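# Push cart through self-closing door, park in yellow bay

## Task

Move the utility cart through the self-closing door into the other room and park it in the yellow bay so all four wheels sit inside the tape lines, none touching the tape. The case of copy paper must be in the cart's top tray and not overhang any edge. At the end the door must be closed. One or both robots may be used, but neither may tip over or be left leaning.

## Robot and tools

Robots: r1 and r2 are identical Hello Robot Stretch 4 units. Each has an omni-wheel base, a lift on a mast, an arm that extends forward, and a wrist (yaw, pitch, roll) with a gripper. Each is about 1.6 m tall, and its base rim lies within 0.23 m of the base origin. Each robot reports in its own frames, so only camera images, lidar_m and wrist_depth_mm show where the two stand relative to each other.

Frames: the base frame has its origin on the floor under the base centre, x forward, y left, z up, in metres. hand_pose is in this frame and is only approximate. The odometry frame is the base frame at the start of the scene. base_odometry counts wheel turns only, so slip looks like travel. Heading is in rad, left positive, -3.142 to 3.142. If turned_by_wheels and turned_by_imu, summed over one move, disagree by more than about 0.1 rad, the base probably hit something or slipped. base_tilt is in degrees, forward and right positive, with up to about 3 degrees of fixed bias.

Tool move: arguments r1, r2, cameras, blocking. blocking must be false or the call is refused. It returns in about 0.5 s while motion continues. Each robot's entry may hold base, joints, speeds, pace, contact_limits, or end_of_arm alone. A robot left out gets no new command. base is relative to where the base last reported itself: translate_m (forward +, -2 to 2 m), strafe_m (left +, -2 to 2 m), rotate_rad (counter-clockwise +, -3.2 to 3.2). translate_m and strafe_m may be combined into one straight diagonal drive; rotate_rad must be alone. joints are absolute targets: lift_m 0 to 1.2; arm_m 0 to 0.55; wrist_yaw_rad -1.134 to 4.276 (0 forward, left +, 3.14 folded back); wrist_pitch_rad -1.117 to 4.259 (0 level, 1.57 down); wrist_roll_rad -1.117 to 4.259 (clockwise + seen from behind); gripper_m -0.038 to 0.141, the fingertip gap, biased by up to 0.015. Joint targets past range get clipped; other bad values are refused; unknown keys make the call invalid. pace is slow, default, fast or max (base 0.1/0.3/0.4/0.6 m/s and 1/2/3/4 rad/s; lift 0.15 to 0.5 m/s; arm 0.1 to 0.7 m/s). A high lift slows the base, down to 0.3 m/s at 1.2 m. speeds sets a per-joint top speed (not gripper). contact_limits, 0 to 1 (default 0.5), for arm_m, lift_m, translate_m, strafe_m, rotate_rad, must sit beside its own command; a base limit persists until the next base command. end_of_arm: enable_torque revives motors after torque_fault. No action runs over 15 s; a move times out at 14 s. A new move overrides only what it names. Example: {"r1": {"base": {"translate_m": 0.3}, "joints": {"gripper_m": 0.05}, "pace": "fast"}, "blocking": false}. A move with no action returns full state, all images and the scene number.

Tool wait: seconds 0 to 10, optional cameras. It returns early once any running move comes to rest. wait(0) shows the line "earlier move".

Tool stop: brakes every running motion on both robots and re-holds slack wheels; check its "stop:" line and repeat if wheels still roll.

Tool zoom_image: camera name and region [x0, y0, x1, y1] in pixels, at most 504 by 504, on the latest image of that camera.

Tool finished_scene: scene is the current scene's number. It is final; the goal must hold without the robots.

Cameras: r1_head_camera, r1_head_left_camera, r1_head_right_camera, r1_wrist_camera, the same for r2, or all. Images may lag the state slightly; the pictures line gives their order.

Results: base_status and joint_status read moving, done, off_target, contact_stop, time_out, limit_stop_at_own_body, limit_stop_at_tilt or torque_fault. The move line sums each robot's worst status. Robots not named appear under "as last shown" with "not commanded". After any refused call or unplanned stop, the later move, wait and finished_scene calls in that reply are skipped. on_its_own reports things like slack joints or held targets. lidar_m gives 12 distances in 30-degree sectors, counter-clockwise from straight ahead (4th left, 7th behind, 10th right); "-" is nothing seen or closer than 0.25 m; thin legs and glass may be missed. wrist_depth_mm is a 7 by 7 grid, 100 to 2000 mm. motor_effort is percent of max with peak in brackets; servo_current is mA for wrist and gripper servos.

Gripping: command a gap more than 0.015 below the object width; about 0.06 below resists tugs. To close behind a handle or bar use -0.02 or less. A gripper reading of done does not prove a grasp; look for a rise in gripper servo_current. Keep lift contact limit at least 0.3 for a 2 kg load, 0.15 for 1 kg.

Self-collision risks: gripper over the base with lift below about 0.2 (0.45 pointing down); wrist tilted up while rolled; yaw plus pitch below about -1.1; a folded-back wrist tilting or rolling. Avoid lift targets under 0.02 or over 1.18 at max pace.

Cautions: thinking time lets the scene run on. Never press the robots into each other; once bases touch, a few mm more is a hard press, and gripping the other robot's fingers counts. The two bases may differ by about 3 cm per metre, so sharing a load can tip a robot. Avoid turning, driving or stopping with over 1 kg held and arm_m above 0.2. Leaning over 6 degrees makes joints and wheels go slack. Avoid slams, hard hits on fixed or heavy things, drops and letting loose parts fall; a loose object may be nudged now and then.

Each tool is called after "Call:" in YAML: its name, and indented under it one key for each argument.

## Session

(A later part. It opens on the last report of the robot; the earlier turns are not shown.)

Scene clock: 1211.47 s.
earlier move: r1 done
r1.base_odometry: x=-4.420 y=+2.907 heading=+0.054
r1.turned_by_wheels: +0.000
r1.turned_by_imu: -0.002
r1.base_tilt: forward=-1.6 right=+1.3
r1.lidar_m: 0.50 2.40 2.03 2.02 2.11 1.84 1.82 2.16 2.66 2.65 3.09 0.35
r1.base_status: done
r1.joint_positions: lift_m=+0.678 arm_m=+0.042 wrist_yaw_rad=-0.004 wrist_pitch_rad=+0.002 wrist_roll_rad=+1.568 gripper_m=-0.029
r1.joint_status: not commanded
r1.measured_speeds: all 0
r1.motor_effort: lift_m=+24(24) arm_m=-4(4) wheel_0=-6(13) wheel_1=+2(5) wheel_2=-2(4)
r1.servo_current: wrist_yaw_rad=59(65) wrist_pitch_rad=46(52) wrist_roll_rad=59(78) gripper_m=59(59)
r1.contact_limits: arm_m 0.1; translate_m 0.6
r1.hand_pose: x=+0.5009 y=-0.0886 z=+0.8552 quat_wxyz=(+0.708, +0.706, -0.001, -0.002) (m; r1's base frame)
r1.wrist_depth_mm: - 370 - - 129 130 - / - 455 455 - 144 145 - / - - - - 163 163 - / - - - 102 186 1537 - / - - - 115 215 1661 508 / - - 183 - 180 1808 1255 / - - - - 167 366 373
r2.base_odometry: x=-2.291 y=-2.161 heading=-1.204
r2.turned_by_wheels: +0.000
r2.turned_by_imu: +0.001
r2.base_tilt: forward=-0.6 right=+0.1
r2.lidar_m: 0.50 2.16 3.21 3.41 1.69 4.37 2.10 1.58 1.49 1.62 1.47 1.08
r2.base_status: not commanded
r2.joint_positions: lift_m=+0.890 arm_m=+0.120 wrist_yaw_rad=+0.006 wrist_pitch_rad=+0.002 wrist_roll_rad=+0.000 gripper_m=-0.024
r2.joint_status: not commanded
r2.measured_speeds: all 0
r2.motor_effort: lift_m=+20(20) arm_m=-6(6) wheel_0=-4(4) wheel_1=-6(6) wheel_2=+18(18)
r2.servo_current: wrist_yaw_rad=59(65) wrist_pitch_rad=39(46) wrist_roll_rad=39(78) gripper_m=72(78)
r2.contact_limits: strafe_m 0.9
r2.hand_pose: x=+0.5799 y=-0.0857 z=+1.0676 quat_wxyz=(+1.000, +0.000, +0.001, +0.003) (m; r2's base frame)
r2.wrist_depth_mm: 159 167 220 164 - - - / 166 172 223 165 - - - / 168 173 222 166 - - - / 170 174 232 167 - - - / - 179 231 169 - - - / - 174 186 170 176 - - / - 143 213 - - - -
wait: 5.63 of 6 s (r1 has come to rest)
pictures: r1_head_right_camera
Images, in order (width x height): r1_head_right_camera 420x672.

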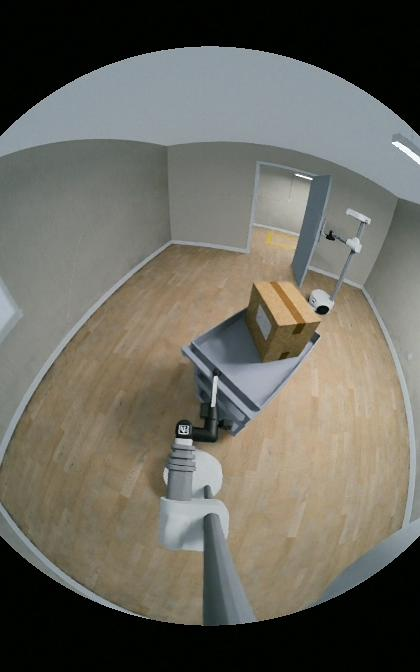

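Call:
move:
  blocking: false
  r1: {"base":{"translate_m":-0.46,"strafe_m":0.37},"pace":"slow","contact_limits":{"translate_m":0.6}}

Call:
wait:
  seconds: 7.5

Call:
move:
  blocking: false
  r1: {"base":{"rotate_rad":-0.297},"pace":"slow","contact_limits":{"rotate_rad":0.6}}

Call:
wait:
  seconds: 3
  cameras: ["r1_head_camera","r1_head_right_camera"]

Scene clock: 1221.23 s.
move: r1 moving
r1.base_odometry: x=-4.431 y=+2.915 heading=+0.053
r1.turned_by_wheels: -0.001
r1.turned_by_imu: -0.001
r1.base_tilt: forward=-1.6 right=+1.3
r1.lidar_m: 0.49 2.37 2.03 2.00 2.12 1.80 1.83 2.14 2.65 2.66 3.10 0.36
r1.base_status: translate_m moving; strafe_m moving
r1.joint_positions: lift_m=+0.678 arm_m=+0.042 wrist_yaw_rad=-0.004 wrist_pitch_rad=+0.002 wrist_roll_rad=+1.568 gripper_m=-0.029
r1.joint_status: not commanded
r1.measured_speeds: translate_m=-0.040 strafe_m=+0.033 rotate_rad=-0.002 lift_m=+0.000 arm_m=+0.000 wrist_yaw_rad=+0.000 wrist_pitch_rad=+0.000 wrist_roll_rad=+0.000
r1.motor_effort: lift_m=+24(24) arm_m=-4(4) wheel_0=-14(14) wheel_1=+1(3) wheel_2=+2(4)
r1.servo_current: wrist_yaw_rad=46(78) wrist_pitch_rad=52(52) wrist_roll_rad=52(65) gripper_m=59(59)
r1.contact_limits: arm_m 0.1; translate_m 0.6
r1.hand_pose: x=+0.5009 y=-0.0886 z=+0.8552 quat_wxyz=(+0.708, +0.706, -0.001, -0.002) (m; r1's base frame)
r1.wrist_depth_mm: - 359 - - 132 130 - / - 455 484 - 144 145 - / - - - - 163 163 - / - - - 103 185 1576 - / - - - 115 215 1661 504 / - - 185 - 180 1808 1229 / - - - - 176 366 370
r2: as last shown
r2.turned_by_imu: +0.000
r2.lidar_m: 0.49 2.17 3.23 3.41 1.71 4.39 2.10 1.57 1.52 1.61 1.47 1.06
r2.servo_current: wrist_yaw_rad=52(65) wrist_pitch_rad=39(46) wrist_roll_rad=46(52) gripper_m=65(72)
r2.contact_limits: strafe_m 0.9
r2.wrist_depth_mm: 159 167 220 164 - - - / 166 173 221 165 - - - / 167 173 221 167 - - - / 170 174 232 167 - - - / - 179 232 169 - - - / - 174 186 170 177 - - / - 143 213 - - - -
pictures: none

Scene clock: 1227.87 s.
earlier move: r1 done
r1.base_odometry: x=-4.899 y=+3.252 heading=+0.053
r1.turned_by_wheels: +0.000
r1.turned_by_imu: -0.003
r1.base_tilt: forward=-1.6 right=+1.3
r1.lidar_m: 0.49 2.13 1.82 1.83 1.53 1.29 1.30 1.52 2.65 2.89 0.51 0.35
r1.base_status: done
r1.joint_positions: lift_m=+0.678 arm_m=+0.042 wrist_yaw_rad=-0.005 wrist_pitch_rad=+0.002 wrist_roll_rad=+1.568 gripper_m=-0.029
r1.joint_status: not commanded
r1.measured_speeds: all 0
r1.motor_effort: lift_m=+24(24) arm_m=-4(4) wheel_0=-7(15) wheel_1=+2(5) wheel_2=-2(4)
r1.servo_current: wrist_yaw_rad=39(78) wrist_pitch_rad=39(52) wrist_roll_rad=33(65) gripper_m=59(65)
r1.contact_limits: arm_m 0.1; translate_m 0.6
r1.hand_pose: x=+0.5008 y=-0.0889 z=+0.8552 quat_wxyz=(+0.708, +0.706, -0.001, -0.003) (m; r1's base frame)
r1.wrist_depth_mm: - 407 - - - 113 - / - - - - - 125 - / - - - - 146 146 - / - - - - 173 1464 - / - - - - 213 1618 1281 / - - 179 108 179 1537 427 / - - - - 160 379 1229
r2.base_odometry: x=-2.291 y=-2.161 heading=-1.204
r2.turned_by_wheels: +0.000
r2.turned_by_imu: +0.001
r2.base_tilt: forward=-0.6 right=+0.1
r2.lidar_m: 0.51 2.15 3.23 3.41 2.26 4.37 2.09 1.54 1.48 1.59 1.46 1.07
r2.base_status: not commanded
r2.joint_positions: lift_m=+0.890 arm_m=+0.120 wrist_yaw_rad=+0.006 wrist_pitch_rad=+0.002 wrist_roll_rad=+0.000 gripper_m=-0.024
r2.joint_status: not commanded
r2.measured_speeds: all 0
r2.motor_effort: lift_m=+20(20) arm_m=-6(6) wheel_0=-3(4) wheel_1=-6(6) wheel_2=+18(18)
r2.servo_current: wrist_yaw_rad=46(72) wrist_pitch_rad=46(46) wrist_roll_rad=46(65) gripper_m=65(78)
r2.contact_limits: strafe_m 0.9
r2.hand_pose: x=+0.5799 y=-0.0857 z=+1.0676 quat_wxyz=(+1.000, +0.000, +0.001, +0.003) (m; r2's base frame)
r2.wrist_depth_mm: 158 167 220 164 - - - / 166 173 220 165 - - - / 168 173 222 167 - - - / 170 174 231 167 - - - / - 180 233 169 - - - / - 174 186 171 176 - - / - 143 214 - - - -
wait: 6.63 of 7.5 s (r1 has come to rest)
pictures: none

Scene clock: 1228.37 s.
move: r1 moving
r1.base_odometry: x=-4.899 y=+3.252 heading=-0.070
r1.turned_by_wheels: -0.123
r1.turned_by_imu: -0.123
r1.base_tilt: forward=-1.6 right=+1.2
r1.lidar_m: 0.47 2.33 1.80 1.79 1.63 1.31 1.29 1.43 2.18 2.88 3.16 0.36
r1.base_status: rotate_rad moving
r1.joint_positions: lift_m=+0.678 arm_m=+0.042 wrist_yaw_rad=+0.009 wrist_pitch_rad=+0.002 wrist_roll_rad=+1.568 gripper_m=-0.029
r1.joint_status: not commanded
r1.measured_speeds: translate_m=+0.001 strafe_m=+0.001 rotate_rad=-0.483 lift_m=+0.000 arm_m=+0.000 wrist_yaw_rad=+0.043 wrist_pitch_rad=+0.000 wrist_roll_rad=+0.000
r1.motor_effort: lift_m=+24(24) arm_m=+0(4) wheel_0=+16(16) wheel_1=+9(9) wheel_2=+8(9)
r1.servo_current: wrist_yaw_rad=59(78) wrist_pitch_rad=46(46) wrist_roll_rad=26(59) gripper_m=52(59)
r1.contact_limits: arm_m 0.1; rotate_rad 0.6
r1.hand_pose: x=+0.5020 y=-0.0849 z=+0.8552 quat_wxyz=(+0.708, +0.706, +0.004, +0.002) (m; r1's base frame)
r1.wrist_depth_mm: - 382 - - - 111 - / - 564 - - - 123 - / - - - - - 142 - / - - - - 173 525 - / - - - - 204 1618 1308 / - - 183 112 232 1708 1281 / - - 178 - 177 370 1138
r2: as last shown
r2.turned_by_imu: +0.000
r2.lidar_m: 0.49 2.15 3.23 3.41 2.25 4.38 2.09 1.55 1.52 1.61 1.49 1.04
r2.motor_effort: lift_m=+20(20) arm_m=-6(6) wheel_0=-3(4) wheel_1=-6(7) wheel_2=+18(18)
r2.servo_current: wrist_yaw_rad=65(65) wrist_pitch_rad=46(46) wrist_roll_rad=52(59) gripper_m=72(78)
r2.contact_limits: strafe_m 0.9
r2.wrist_depth_mm: 158 167 220 164 - - - / 166 173 221 165 - - - / 168 173 222 166 - - - / 170 174 232 167 - - - / - 179 232 169 - - - / - 174 186 171 176 - - / - 143 215 - - - -
pictures: none

Scene clock: 1229.23 s.
earlier move: r1 done
r1.base_odometry: x=-4.899 y=+3.252 heading=-0.243
r1.turned_by_wheels: -0.174
r1.turned_by_imu: -0.174
r1.base_tilt: forward=-1.6 right=+1.3
r1.lidar_m: 0.47 2.72 1.88 1.80 1.90 1.37 1.28 1.35 1.81 2.89 2.97 0.41
r1.base_status: done
r1.joint_positions: lift_m=+0.678 arm_m=+0.042 wrist_yaw_rad=-0.003 wrist_pitch_rad=+0.002 wrist_roll_rad=+1.568 gripper_m=-0.029
r1.joint_status: not commanded
r1.measured_speeds: all 0
r1.motor_effort: lift_m=+24(24) arm_m=-4(4) wheel_0=-1(20) wheel_1=+3(9) wheel_2=+0(11)
r1.servo_current: wrist_yaw_rad=39(78) wrist_pitch_rad=33(46) wrist_roll_rad=52(85) gripper_m=59(59)
r1.contact_limits: arm_m 0.1; rotate_rad 0.6
r1.hand_pose: x=+0.5010 y=-0.0883 z=+0.8552 quat_wxyz=(+0.708, +0.706, +0.000, -0.002) (m; r1's base frame)
r1.wrist_depth_mm: - 449 433 117 172 - - / - 402 402 124 183 - - / - 469 459 189 194 - - / - - 549 - 206 - - / - - - - 222 1756 - / - - 206 183 231 1708 - / - - - 137 174 1499 1229
r2.base_odometry: x=-2.291 y=-2.161 heading=-1.204
r2.turned_by_wheels: +0.000
r2.turned_by_imu: +0.000
r2.base_tilt: forward=-0.6 right=+0.1
r2.lidar_m: 0.49 2.17 3.22 3.39 2.23 4.39 2.05 1.58 1.51 1.63 1.45 1.04
r2.base_status: not commanded
r2.joint_positions: lift_m=+0.890 arm_m=+0.120 wrist_yaw_rad=+0.006 wrist_pitch_rad=+0.002 wrist_roll_rad=+0.000 gripper_m=-0.024
r2.joint_status: not commanded
r2.measured_speeds: all 0
r2.motor_effort: lift_m=+20(20) arm_m=-6(6) wheel_0=-3(4) wheel_1=-6(7) wheel_2=+18(18)
r2.servo_current: wrist_yaw_rad=59(65) wrist_pitch_rad=39(46) wrist_roll_rad=39(59) gripper_m=65(78)
r2.contact_limits: strafe_m 0.9
r2.hand_pose: x=+0.5799 y=-0.0857 z=+1.0676 quat_wxyz=(+1.000, +0.000, +0.001, +0.003) (m; r2's base frame)
r2.wrist_depth_mm: 159 167 220 164 - - - / 166 173 222 166 - - - / 168 174 222 167 - - - / 170 174 232 166 - - - / - 180 232 169 - - - / - 174 186 170 176 - - / - 143 213 - - - -
wait: 0.87 of 3 s (r1 has come to rest)
pictures: r1_head_camera, r1_head_right_camera
Images, in order (width x height): r1_head_camera 420x560, r1_head_right_camera 420x672.

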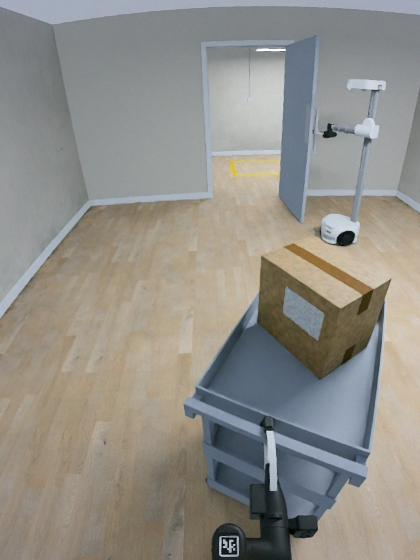

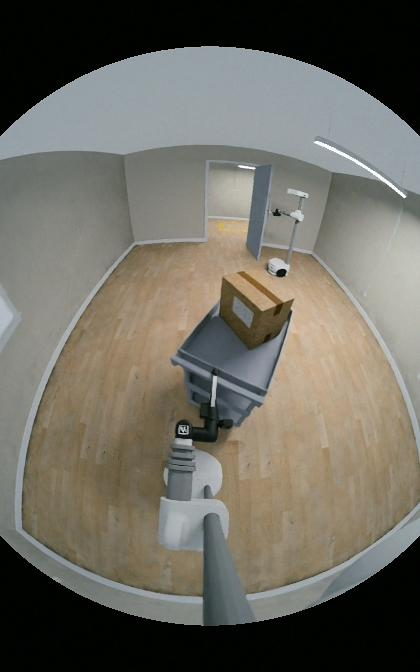

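Call:
move:
  blocking: false
  r1: {"base":{"strafe_m":-0.27},"pace":"slow","contact_limits":{"strafe_m":0.6}}

Call:
wait:
  seconds: 5
  cameras: ["r1_head_camera","r1_wrist_camera"]

Scene clock: 1234.17 s.
move: r1 moving
r1.base_odometry: x=-4.903 y=+3.238 heading=-0.243
r1.turned_by_wheels: +0.000
r1.turned_by_imu: +0.000
r1.base_tilt: forward=-1.6 right=+1.2
r1.lidar_m: 0.47 2.72 1.90 1.81 1.91 1.35 1.29 1.35 1.78 2.89 2.96 0.42
r1.base_status: strafe_m moving
r1.joint_positions: lift_m=+0.678 arm_m=+0.042 wrist_yaw_rad=-0.003 wrist_pitch_rad=+0.002 wrist_roll_rad=+1.568 gripper_m=-0.029
r1.joint_status: not commanded
r1.measured_speeds: translate_m=+0.000 strafe_m=-0.056 rotate_rad=+0.001 lift_m=+0.000 arm_m=+0.000 wrist_yaw_rad=+0.001 wrist_pitch_rad=+0.000 wrist_roll_rad=+0.000
r1.motor_effort: lift_m=+24(24) arm_m=-2(4) wheel_0=+8(10) wheel_1=-4(5) wheel_2=-1(1)
r1.servo_current: wrist_yaw_rad=20(65) wrist_pitch_rad=39(46) wrist_roll_rad=39(78) gripper_m=46(59)
r1.contact_limits: arm_m 0.1; strafe_m 0.6
r1.hand_pose: x=+0.5010 y=-0.0882 z=+0.8552 quat_wxyz=(+0.708, +0.706, +0.000, -0.002) (m; r1's base frame)
r1.wrist_depth_mm: - 424 413 109 167 - - / - 399 394 120 178 - - / - 477 466 184 190 - - / - - 574 - 204 - - / - - - - 220 1756 - / - - - 181 231 1808 - / - - - 159 173 1576 1255
r2: as last shown
r2.lidar_m: 0.52 2.15 3.22 3.41 2.23 4.38 2.09 1.54 1.52 1.63 1.46 1.07
r2.motor_effort: lift_m=+20(20) arm_m=-6(6) wheel_0=-4(4) wheel_1=-6(6) wheel_2=+18(18)
r2.servo_current: wrist_yaw_rad=52(59) wrist_pitch_rad=39(46) wrist_roll_rad=52(52) gripper_m=65(78)
r2.contact_limits: strafe_m 0.9
r2.wrist_depth_mm: 159 167 220 164 - - - / 166 173 222 165 - - - / 168 173 222 167 - - - / 170 174 232 166 - - - / - 179 233 169 - - - / - 174 187 171 176 - - / - 143 214 - - - -
pictures: none

Scene clock: 1237.53 s.
earlier move: r1 done
r1.base_odometry: x=-4.964 y=+2.990 heading=-0.243
r1.turned_by_wheels: +0.000
r1.turned_by_imu: -0.001
r1.base_tilt: forward=-1.6 right=+1.3
r1.lidar_m: 0.45 3.11 2.17 2.07 1.91 1.34 1.28 1.30 1.80 2.63 2.72 0.45
r1.base_status: done
r1.joint_positions: lift_m=+0.678 arm_m=+0.042 wrist_yaw_rad=+0.001 wrist_pitch_rad=+0.002 wrist_roll_rad=+1.568 gripper_m=-0.029
r1.joint_status: not commanded
r1.measured_speeds: all 0
r1.motor_effort: lift_m=+24(24) arm_m=+4(4) wheel_0=+4(14) wheel_1=-1(5) wheel_2=-1(2)
r1.servo_current: wrist_yaw_rad=39(72) wrist_pitch_rad=39(52) wrist_roll_rad=52(78) gripper_m=59(59)
r1.contact_limits: arm_m 0.1; strafe_m 0.6
r1.hand_pose: x=+0.5014 y=-0.0871 z=+0.8552 quat_wxyz=(+0.708, +0.706, +0.001, +0.000) (m; r1's base frame)
r1.wrist_depth_mm: - - - 198 202 - - / - 564 508 206 207 - - / - 439 442 211 213 - - / - 500 484 218 220 - - / - - 564 223 226 - - / - - 621 181 230 1808 - / - - - 139 176 1576 -
r2.base_odometry: x=-2.291 y=-2.161 heading=-1.204
r2.turned_by_wheels: +0.000
r2.turned_by_imu: +0.000
r2.base_tilt: forward=-0.6 right=+0.1
r2.lidar_m: 0.50 2.15 3.22 3.41 2.14 4.39 2.12 1.56 1.52 1.59 1.46 1.08
r2.base_status: not commanded
r2.joint_positions: lift_m=+0.890 arm_m=+0.120 wrist_yaw_rad=+0.006 wrist_pitch_rad=+0.002 wrist_roll_rad=+0.000 gripper_m=-0.024
r2.joint_status: not commanded
r2.measured_speeds: all 0
r2.motor_effort: lift_m=+20(20) arm_m=-5(6) wheel_0=-3(4) wheel_1=-6(6) wheel_2=+18(18)
r2.servo_current: wrist_yaw_rad=59(65) wrist_pitch_rad=39(46) wrist_roll_rad=52(65) gripper_m=72(78)
r2.contact_limits: strafe_m 0.9
r2.hand_pose: x=+0.5799 y=-0.0857 z=+1.0676 quat_wxyz=(+1.000, +0.000, +0.001, +0.003) (m; r2's base frame)
r2.wrist_depth_mm: 159 167 222 163 - - - / 166 173 222 165 - - - / 168 173 223 166 - - - / 169 174 231 167 - - - / - 179 232 169 - - - / - 174 187 171 176 - - / - 143 214 - - - -
wait: 3.37 of 5 s (r1 has come to rest)
pictures: r1_head_camera, r1_wrist_camera
Images, in order (width x height): r1_head_camera 420x560, r1_wrist_camera 616x392.

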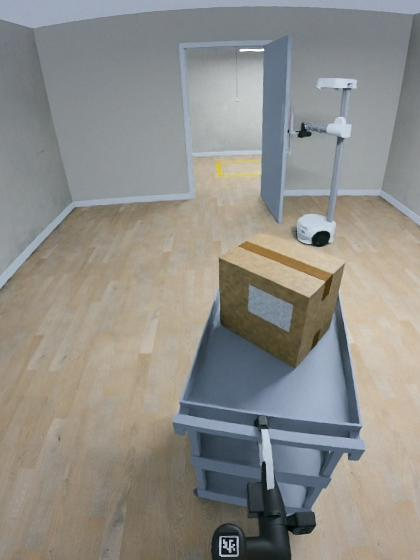

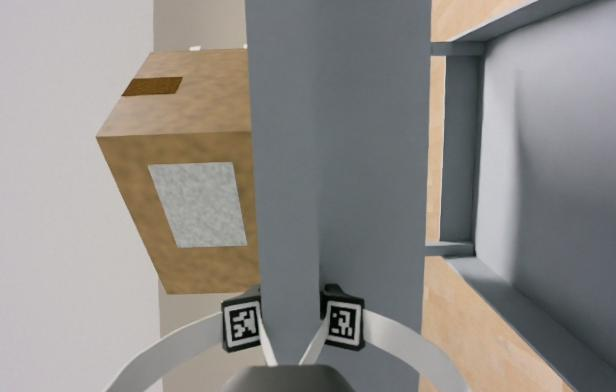

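Call:
move:
  blocking: false
  r1: {"base":{"translate_m":0.4,"strafe_m":-0.2},"pace":"slow","contact_limits":{"translate_m":0.6}}

Call:
wait:
  seconds: 6
  cameras: ["r1_head_camera"]

Scene clock: 1251.03 s.
move: r1 moving
r1.base_odometry: x=-4.954 y=+2.981 heading=-0.243
r1.turned_by_wheels: +0.000
r1.turned_by_imu: +0.000
r1.base_tilt: forward=-1.6 right=+1.3
r1.lidar_m: 0.45 3.12 2.18 2.08 1.90 1.35 1.28 1.33 1.81 2.62 2.71 0.46
r1.base_status: translate_m moving; strafe_m moving
r1.joint_positions: lift_m=+0.678 arm_m=+0.042 wrist_yaw_rad=+0.001 wrist_pitch_rad=+0.002 wrist_roll_rad=+1.568 gripper_m=-0.029
r1.joint_status: not commanded
r1.measured_speeds: translate_m=+0.048 strafe_m=-0.026 rotate_rad=-0.004 lift_m=+0.000 arm_m=+0.000 wrist_yaw_rad=+0.000 wrist_pitch_rad=+0.000 wrist_roll_rad=+0.000
r1.motor_effort: lift_m=+24(24) arm_m=+4(4) wheel_0=+8(11) wheel_1=+5(5) wheel_2=-8(8)
r1.servo_current: wrist_yaw_rad=52(59) wrist_pitch_rad=39(52) wrist_roll_rad=59(59) gripper_m=52(59)
r1.contact_limits: arm_m 0.1; translate_m 0.6
r1.hand_pose: x=+0.5014 y=-0.0871 z=+0.8552 quat_wxyz=(+0.708, +0.706, +0.001, +0.000) (m; r1's base frame)
r1.wrist_depth_mm: - - - 198 200 - - / - 554 500 204 206 - - / - 439 442 209 212 - - / - 508 488 217 217 - - / - - 569 222 226 - - / - - 621 182 230 1808 - / - - - 139 177 1576 1308
r2: as last shown
r2.lidar_m: 0.48 2.15 3.23 3.41 2.10 4.38 2.11 1.54 1.52 1.63 1.46 1.04
r2.motor_effort: lift_m=+20(20) arm_m=-6(6) wheel_0=-4(4) wheel_1=-6(6) wheel_2=+18(18)
r2.servo_current: wrist_yaw_rad=46(52) wrist_pitch_rad=39(39) wrist_roll_rad=39(52) gripper_m=72(72)
r2.contact_limits: strafe_m 0.9
r2.wrist_depth_mm: 158 167 221 164 - - - / 166 173 220 166 - - - / 168 173 222 167 - - - / 170 174 231 166 - - - / - 180 232 169 - - - / - 174 186 170 176 - - / - 143 214 - - - -
pictures: none

Scene clock: 1256.17 s.
earlier move: r1 done
r1.base_odometry: x=-4.624 y=+2.699 heading=-0.243
r1.turned_by_wheels: +0.000
r1.turned_by_imu: -0.003
r1.base_tilt: forward=-1.6 right=+1.3
r1.lidar_m: 0.49 3.42 2.43 2.28 2.39 1.73 1.66 1.74 2.32 2.42 2.47 0.39
r1.base_status: done
r1.joint_positions: lift_m=+0.678 arm_m=+0.042 wrist_yaw_rad=-0.001 wrist_pitch_rad=+0.002 wrist_roll_rad=+1.568 gripper_m=-0.029
r1.joint_status: not commanded
r1.measured_speeds: all 0
r1.motor_effort: lift_m=+24(24) arm_m=+4(4) wheel_0=+3(11) wheel_1=+2(5) wheel_2=-3(10)
r1.servo_current: wrist_yaw_rad=39(72) wrist_pitch_rad=39(52) wrist_roll_rad=46(72) gripper_m=52(65)
r1.contact_limits: arm_m 0.1; translate_m 0.6
r1.hand_pose: x=+0.5012 y=-0.0878 z=+0.8552 quat_wxyz=(+0.708, +0.706, +0.000, -0.001) (m; r1's base frame)
r1.wrist_depth_mm: - 399 392 - 164 164 - / - 397 392 116 175 - - / - 496 484 122 188 - - / - - 597 - 202 - - / - - - - 221 1756 - / - - - 184 230 1808 1308 / - - - 134 158 1576 1281
r2.base_odometry: x=-2.291 y=-2.161 heading=-1.204
r2.turned_by_wheels: +0.000
r2.turned_by_imu: +0.001
r2.base_tilt: forward=-0.7 right=+0.1
r2.lidar_m: 0.51 2.15 3.21 3.43 1.68 1.76 2.07 1.56 1.49 1.62 1.49 1.05
r2.base_status: not commanded
r2.joint_positions: lift_m=+0.890 arm_m=+0.120 wrist_yaw_rad=+0.006 wrist_pitch_rad=+0.002 wrist_roll_rad=+0.000 gripper_m=-0.024
r2.joint_status: not commanded
r2.measured_speeds: all 0
r2.motor_effort: lift_m=+20(20) arm_m=-6(6) wheel_0=-3(4) wheel_1=-6(6) wheel_2=+18(18)
r2.servo_current: wrist_yaw_rad=52(65) wrist_pitch_rad=46(52) wrist_roll_rad=46(65) gripper_m=72(85)
r2.contact_limits: strafe_m 0.9
r2.hand_pose: x=+0.5799 y=-0.0857 z=+1.0676 quat_wxyz=(+1.000, +0.000, +0.001, +0.003) (m; r2's base frame)
r2.wrist_depth_mm: 159 167 220 164 - - - / 166 173 221 165 - - - / 168 173 222 167 - - - / 170 174 231 166 - - - / - 180 232 169 - - - / - 173 186 171 176 - - / - 143 215 - - - -
wait: 5.13 of 6 s (r1 has come to rest)
pictures: r1_head_camera
Images, in order (width x height): r1_head_camera 420x560.

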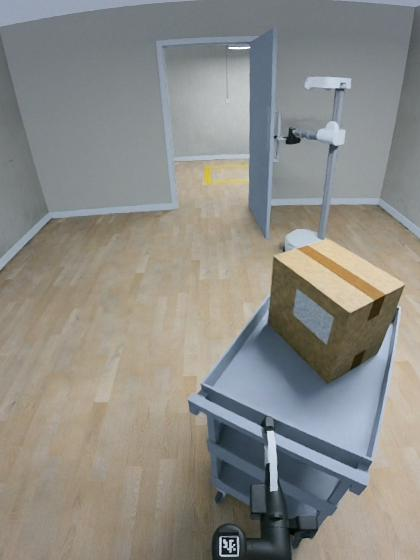

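Call:
move:
  blocking: false
  r1: {"base":{"translate_m":-0.6,"strafe_m":0.27},"pace":"slow","contact_limits":{"translate_m":0.6}}

Call:
wait:
  seconds: 8
  cameras: ["r1_head_camera","r1_head_right_camera"]

Scene clock: 1271.47 s.
move: r1 moving
r1.base_odometry: x=-4.635 y=+2.708 heading=-0.244
r1.turned_by_wheels: -0.001
r1.turned_by_imu: -0.001
r1.base_tilt: forward=-1.6 right=+1.3
r1.lidar_m: 0.46 3.42 2.41 2.22 2.36 1.76 1.66 1.71 2.31 2.42 2.48 0.39
r1.base_status: translate_m moving; strafe_m moving
r1.joint_positions: lift_m=+0.678 arm_m=+0.042 wrist_yaw_rad=-0.001 wrist_pitch_rad=+0.002 wrist_roll_rad=+1.568 gripper_m=-0.029
r1.joint_status: not commanded
r1.measured_speeds: translate_m=-0.048 strafe_m=+0.022 rotate_rad=+0.003 lift_m=+0.000 arm_m=+0.000 wrist_yaw_rad=+0.000 wrist_pitch_rad=+0.000 wrist_roll_rad=+0.000
r1.motor_effort: lift_m=+24(24) arm_m=+1(4) wheel_0=-8(10) wheel_1=-3(4) wheel_2=+5(6)
r1.servo_current: wrist_yaw_rad=65(65) wrist_pitch_rad=46(46) wrist_roll_rad=46(72) gripper_m=59(59)
r1.contact_limits: arm_m 0.1; translate_m 0.6
r1.hand_pose: x=+0.5012 y=-0.0878 z=+0.8552 quat_wxyz=(+0.708, +0.706, +0.000, -0.001) (m; r1's base frame)
r1.wrist_depth_mm: - 404 394 - 165 166 - / - 402 384 118 176 - - / - 488 477 129 189 - - / - - 591 - 203 - - / - - - - 220 1808 - / - - - 182 232 1756 1308 / - - - 134 158 1576 1255
r2: as last shown
r2.turned_by_imu: +0.000
r2.base_tilt: forward=-0.6 right=+0.1
r2.lidar_m: 0.50 2.17 3.21 3.39 1.69 1.78 2.09 1.58 1.49 1.59 1.46 1.01
r2.servo_current: wrist_yaw_rad=59(59) wrist_pitch_rad=39(46) wrist_roll_rad=52(59) gripper_m=65(72)
r2.contact_limits: strafe_m 0.9
r2.wrist_depth_mm: 159 167 221 163 - - - / 166 173 221 165 - - - / 168 174 221 166 - - - / 170 174 232 167 - - - / - 179 231 168 - - - / - 173 186 171 177 - - / - 143 213 - - - -
pictures: none

Scene clock: 1278.73 s.
earlier move: r1 done
r1.base_odometry: x=-5.141 y=+3.106 heading=-0.244
r1.turned_by_wheels: +0.000
r1.turned_by_imu: -0.001
r1.base_tilt: forward=-1.6 right=+1.3
r1.lidar_m: 0.49 2.99 2.10 2.00 1.62 1.15 1.07 1.13 1.53 2.71 2.79 0.40
r1.base_status: done
r1.joint_positions: lift_m=+0.678 arm_m=+0.042 wrist_yaw_rad=-0.002 wrist_pitch_rad=+0.002 wrist_roll_rad=+1.568 gripper_m=-0.029
r1.joint_status: not commanded
r1.measured_speeds: all 0
r1.motor_effort: lift_m=+24(24) arm_m=-3(4) wheel_0=-7(12) wheel_1=-3(7) wheel_2=-1(7)
r1.servo_current: wrist_yaw_rad=52(85) wrist_pitch_rad=46(52) wrist_roll_rad=52(72) gripper_m=52(59)
r1.contact_limits: arm_m 0.1; translate_m 0.6
r1.hand_pose: x=+0.5011 y=-0.0881 z=+0.8552 quat_wxyz=(+0.708, +0.706, +0.000, -0.002) (m; r1's base frame)
r1.wrist_depth_mm: - 407 397 109 167 - - / - 397 392 120 178 - - / - 488 477 185 190 - - / - - 585 - 204 - - / - - - - 222 1808 - / - - 201 183 232 1756 1308 / - - - 136 165 1537 1281
r2.base_odometry: x=-2.291 y=-2.161 heading=-1.204
r2.turned_by_wheels: +0.000
r2.turned_by_imu: +0.001
r2.base_tilt: forward=-0.6 right=+0.1
r2.lidar_m: 0.51 2.15 3.22 3.39 2.33 4.40 2.09 1.57 1.51 1.61 1.48 1.05
r2.base_status: not commanded
r2.joint_positions: lift_m=+0.890 arm_m=+0.120 wrist_yaw_rad=+0.006 wrist_pitch_rad=+0.002 wrist_roll_rad=+0.000 gripper_m=-0.024
r2.joint_status: not commanded
r2.measured_speeds: all 0
r2.motor_effort: lift_m=+20(20) arm_m=-6(6) wheel_0=-4(4) wheel_1=-6(7) wheel_2=+18(18)
r2.servo_current: wrist_yaw_rad=52(72) wrist_pitch_rad=39(46) wrist_roll_rad=46(65) gripper_m=72(78)
r2.contact_limits: strafe_m 0.9
r2.hand_pose: x=+0.5799 y=-0.0857 z=+1.0676 quat_wxyz=(+1.000, +0.000, +0.001, +0.003) (m; r2's base frame)
r2.wrist_depth_mm: 158 166 220 164 - - - / 166 173 222 165 - - - / 168 173 222 167 - - - / 170 173 232 166 - - - / - 179 232 168 - - - / - 173 186 170 176 - - / - 143 213 - - - -
wait: 7.27 of 8 s (r1 has come to rest)
pictures: r1_head_camera, r1_head_right_camera
Images, in order (width x height): r1_head_camera 420x560, r1_head_right_camera 420x672.

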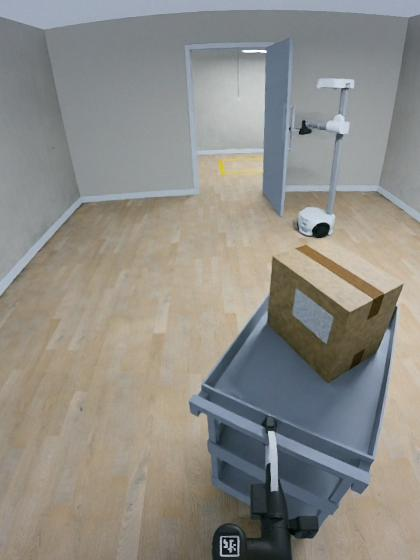

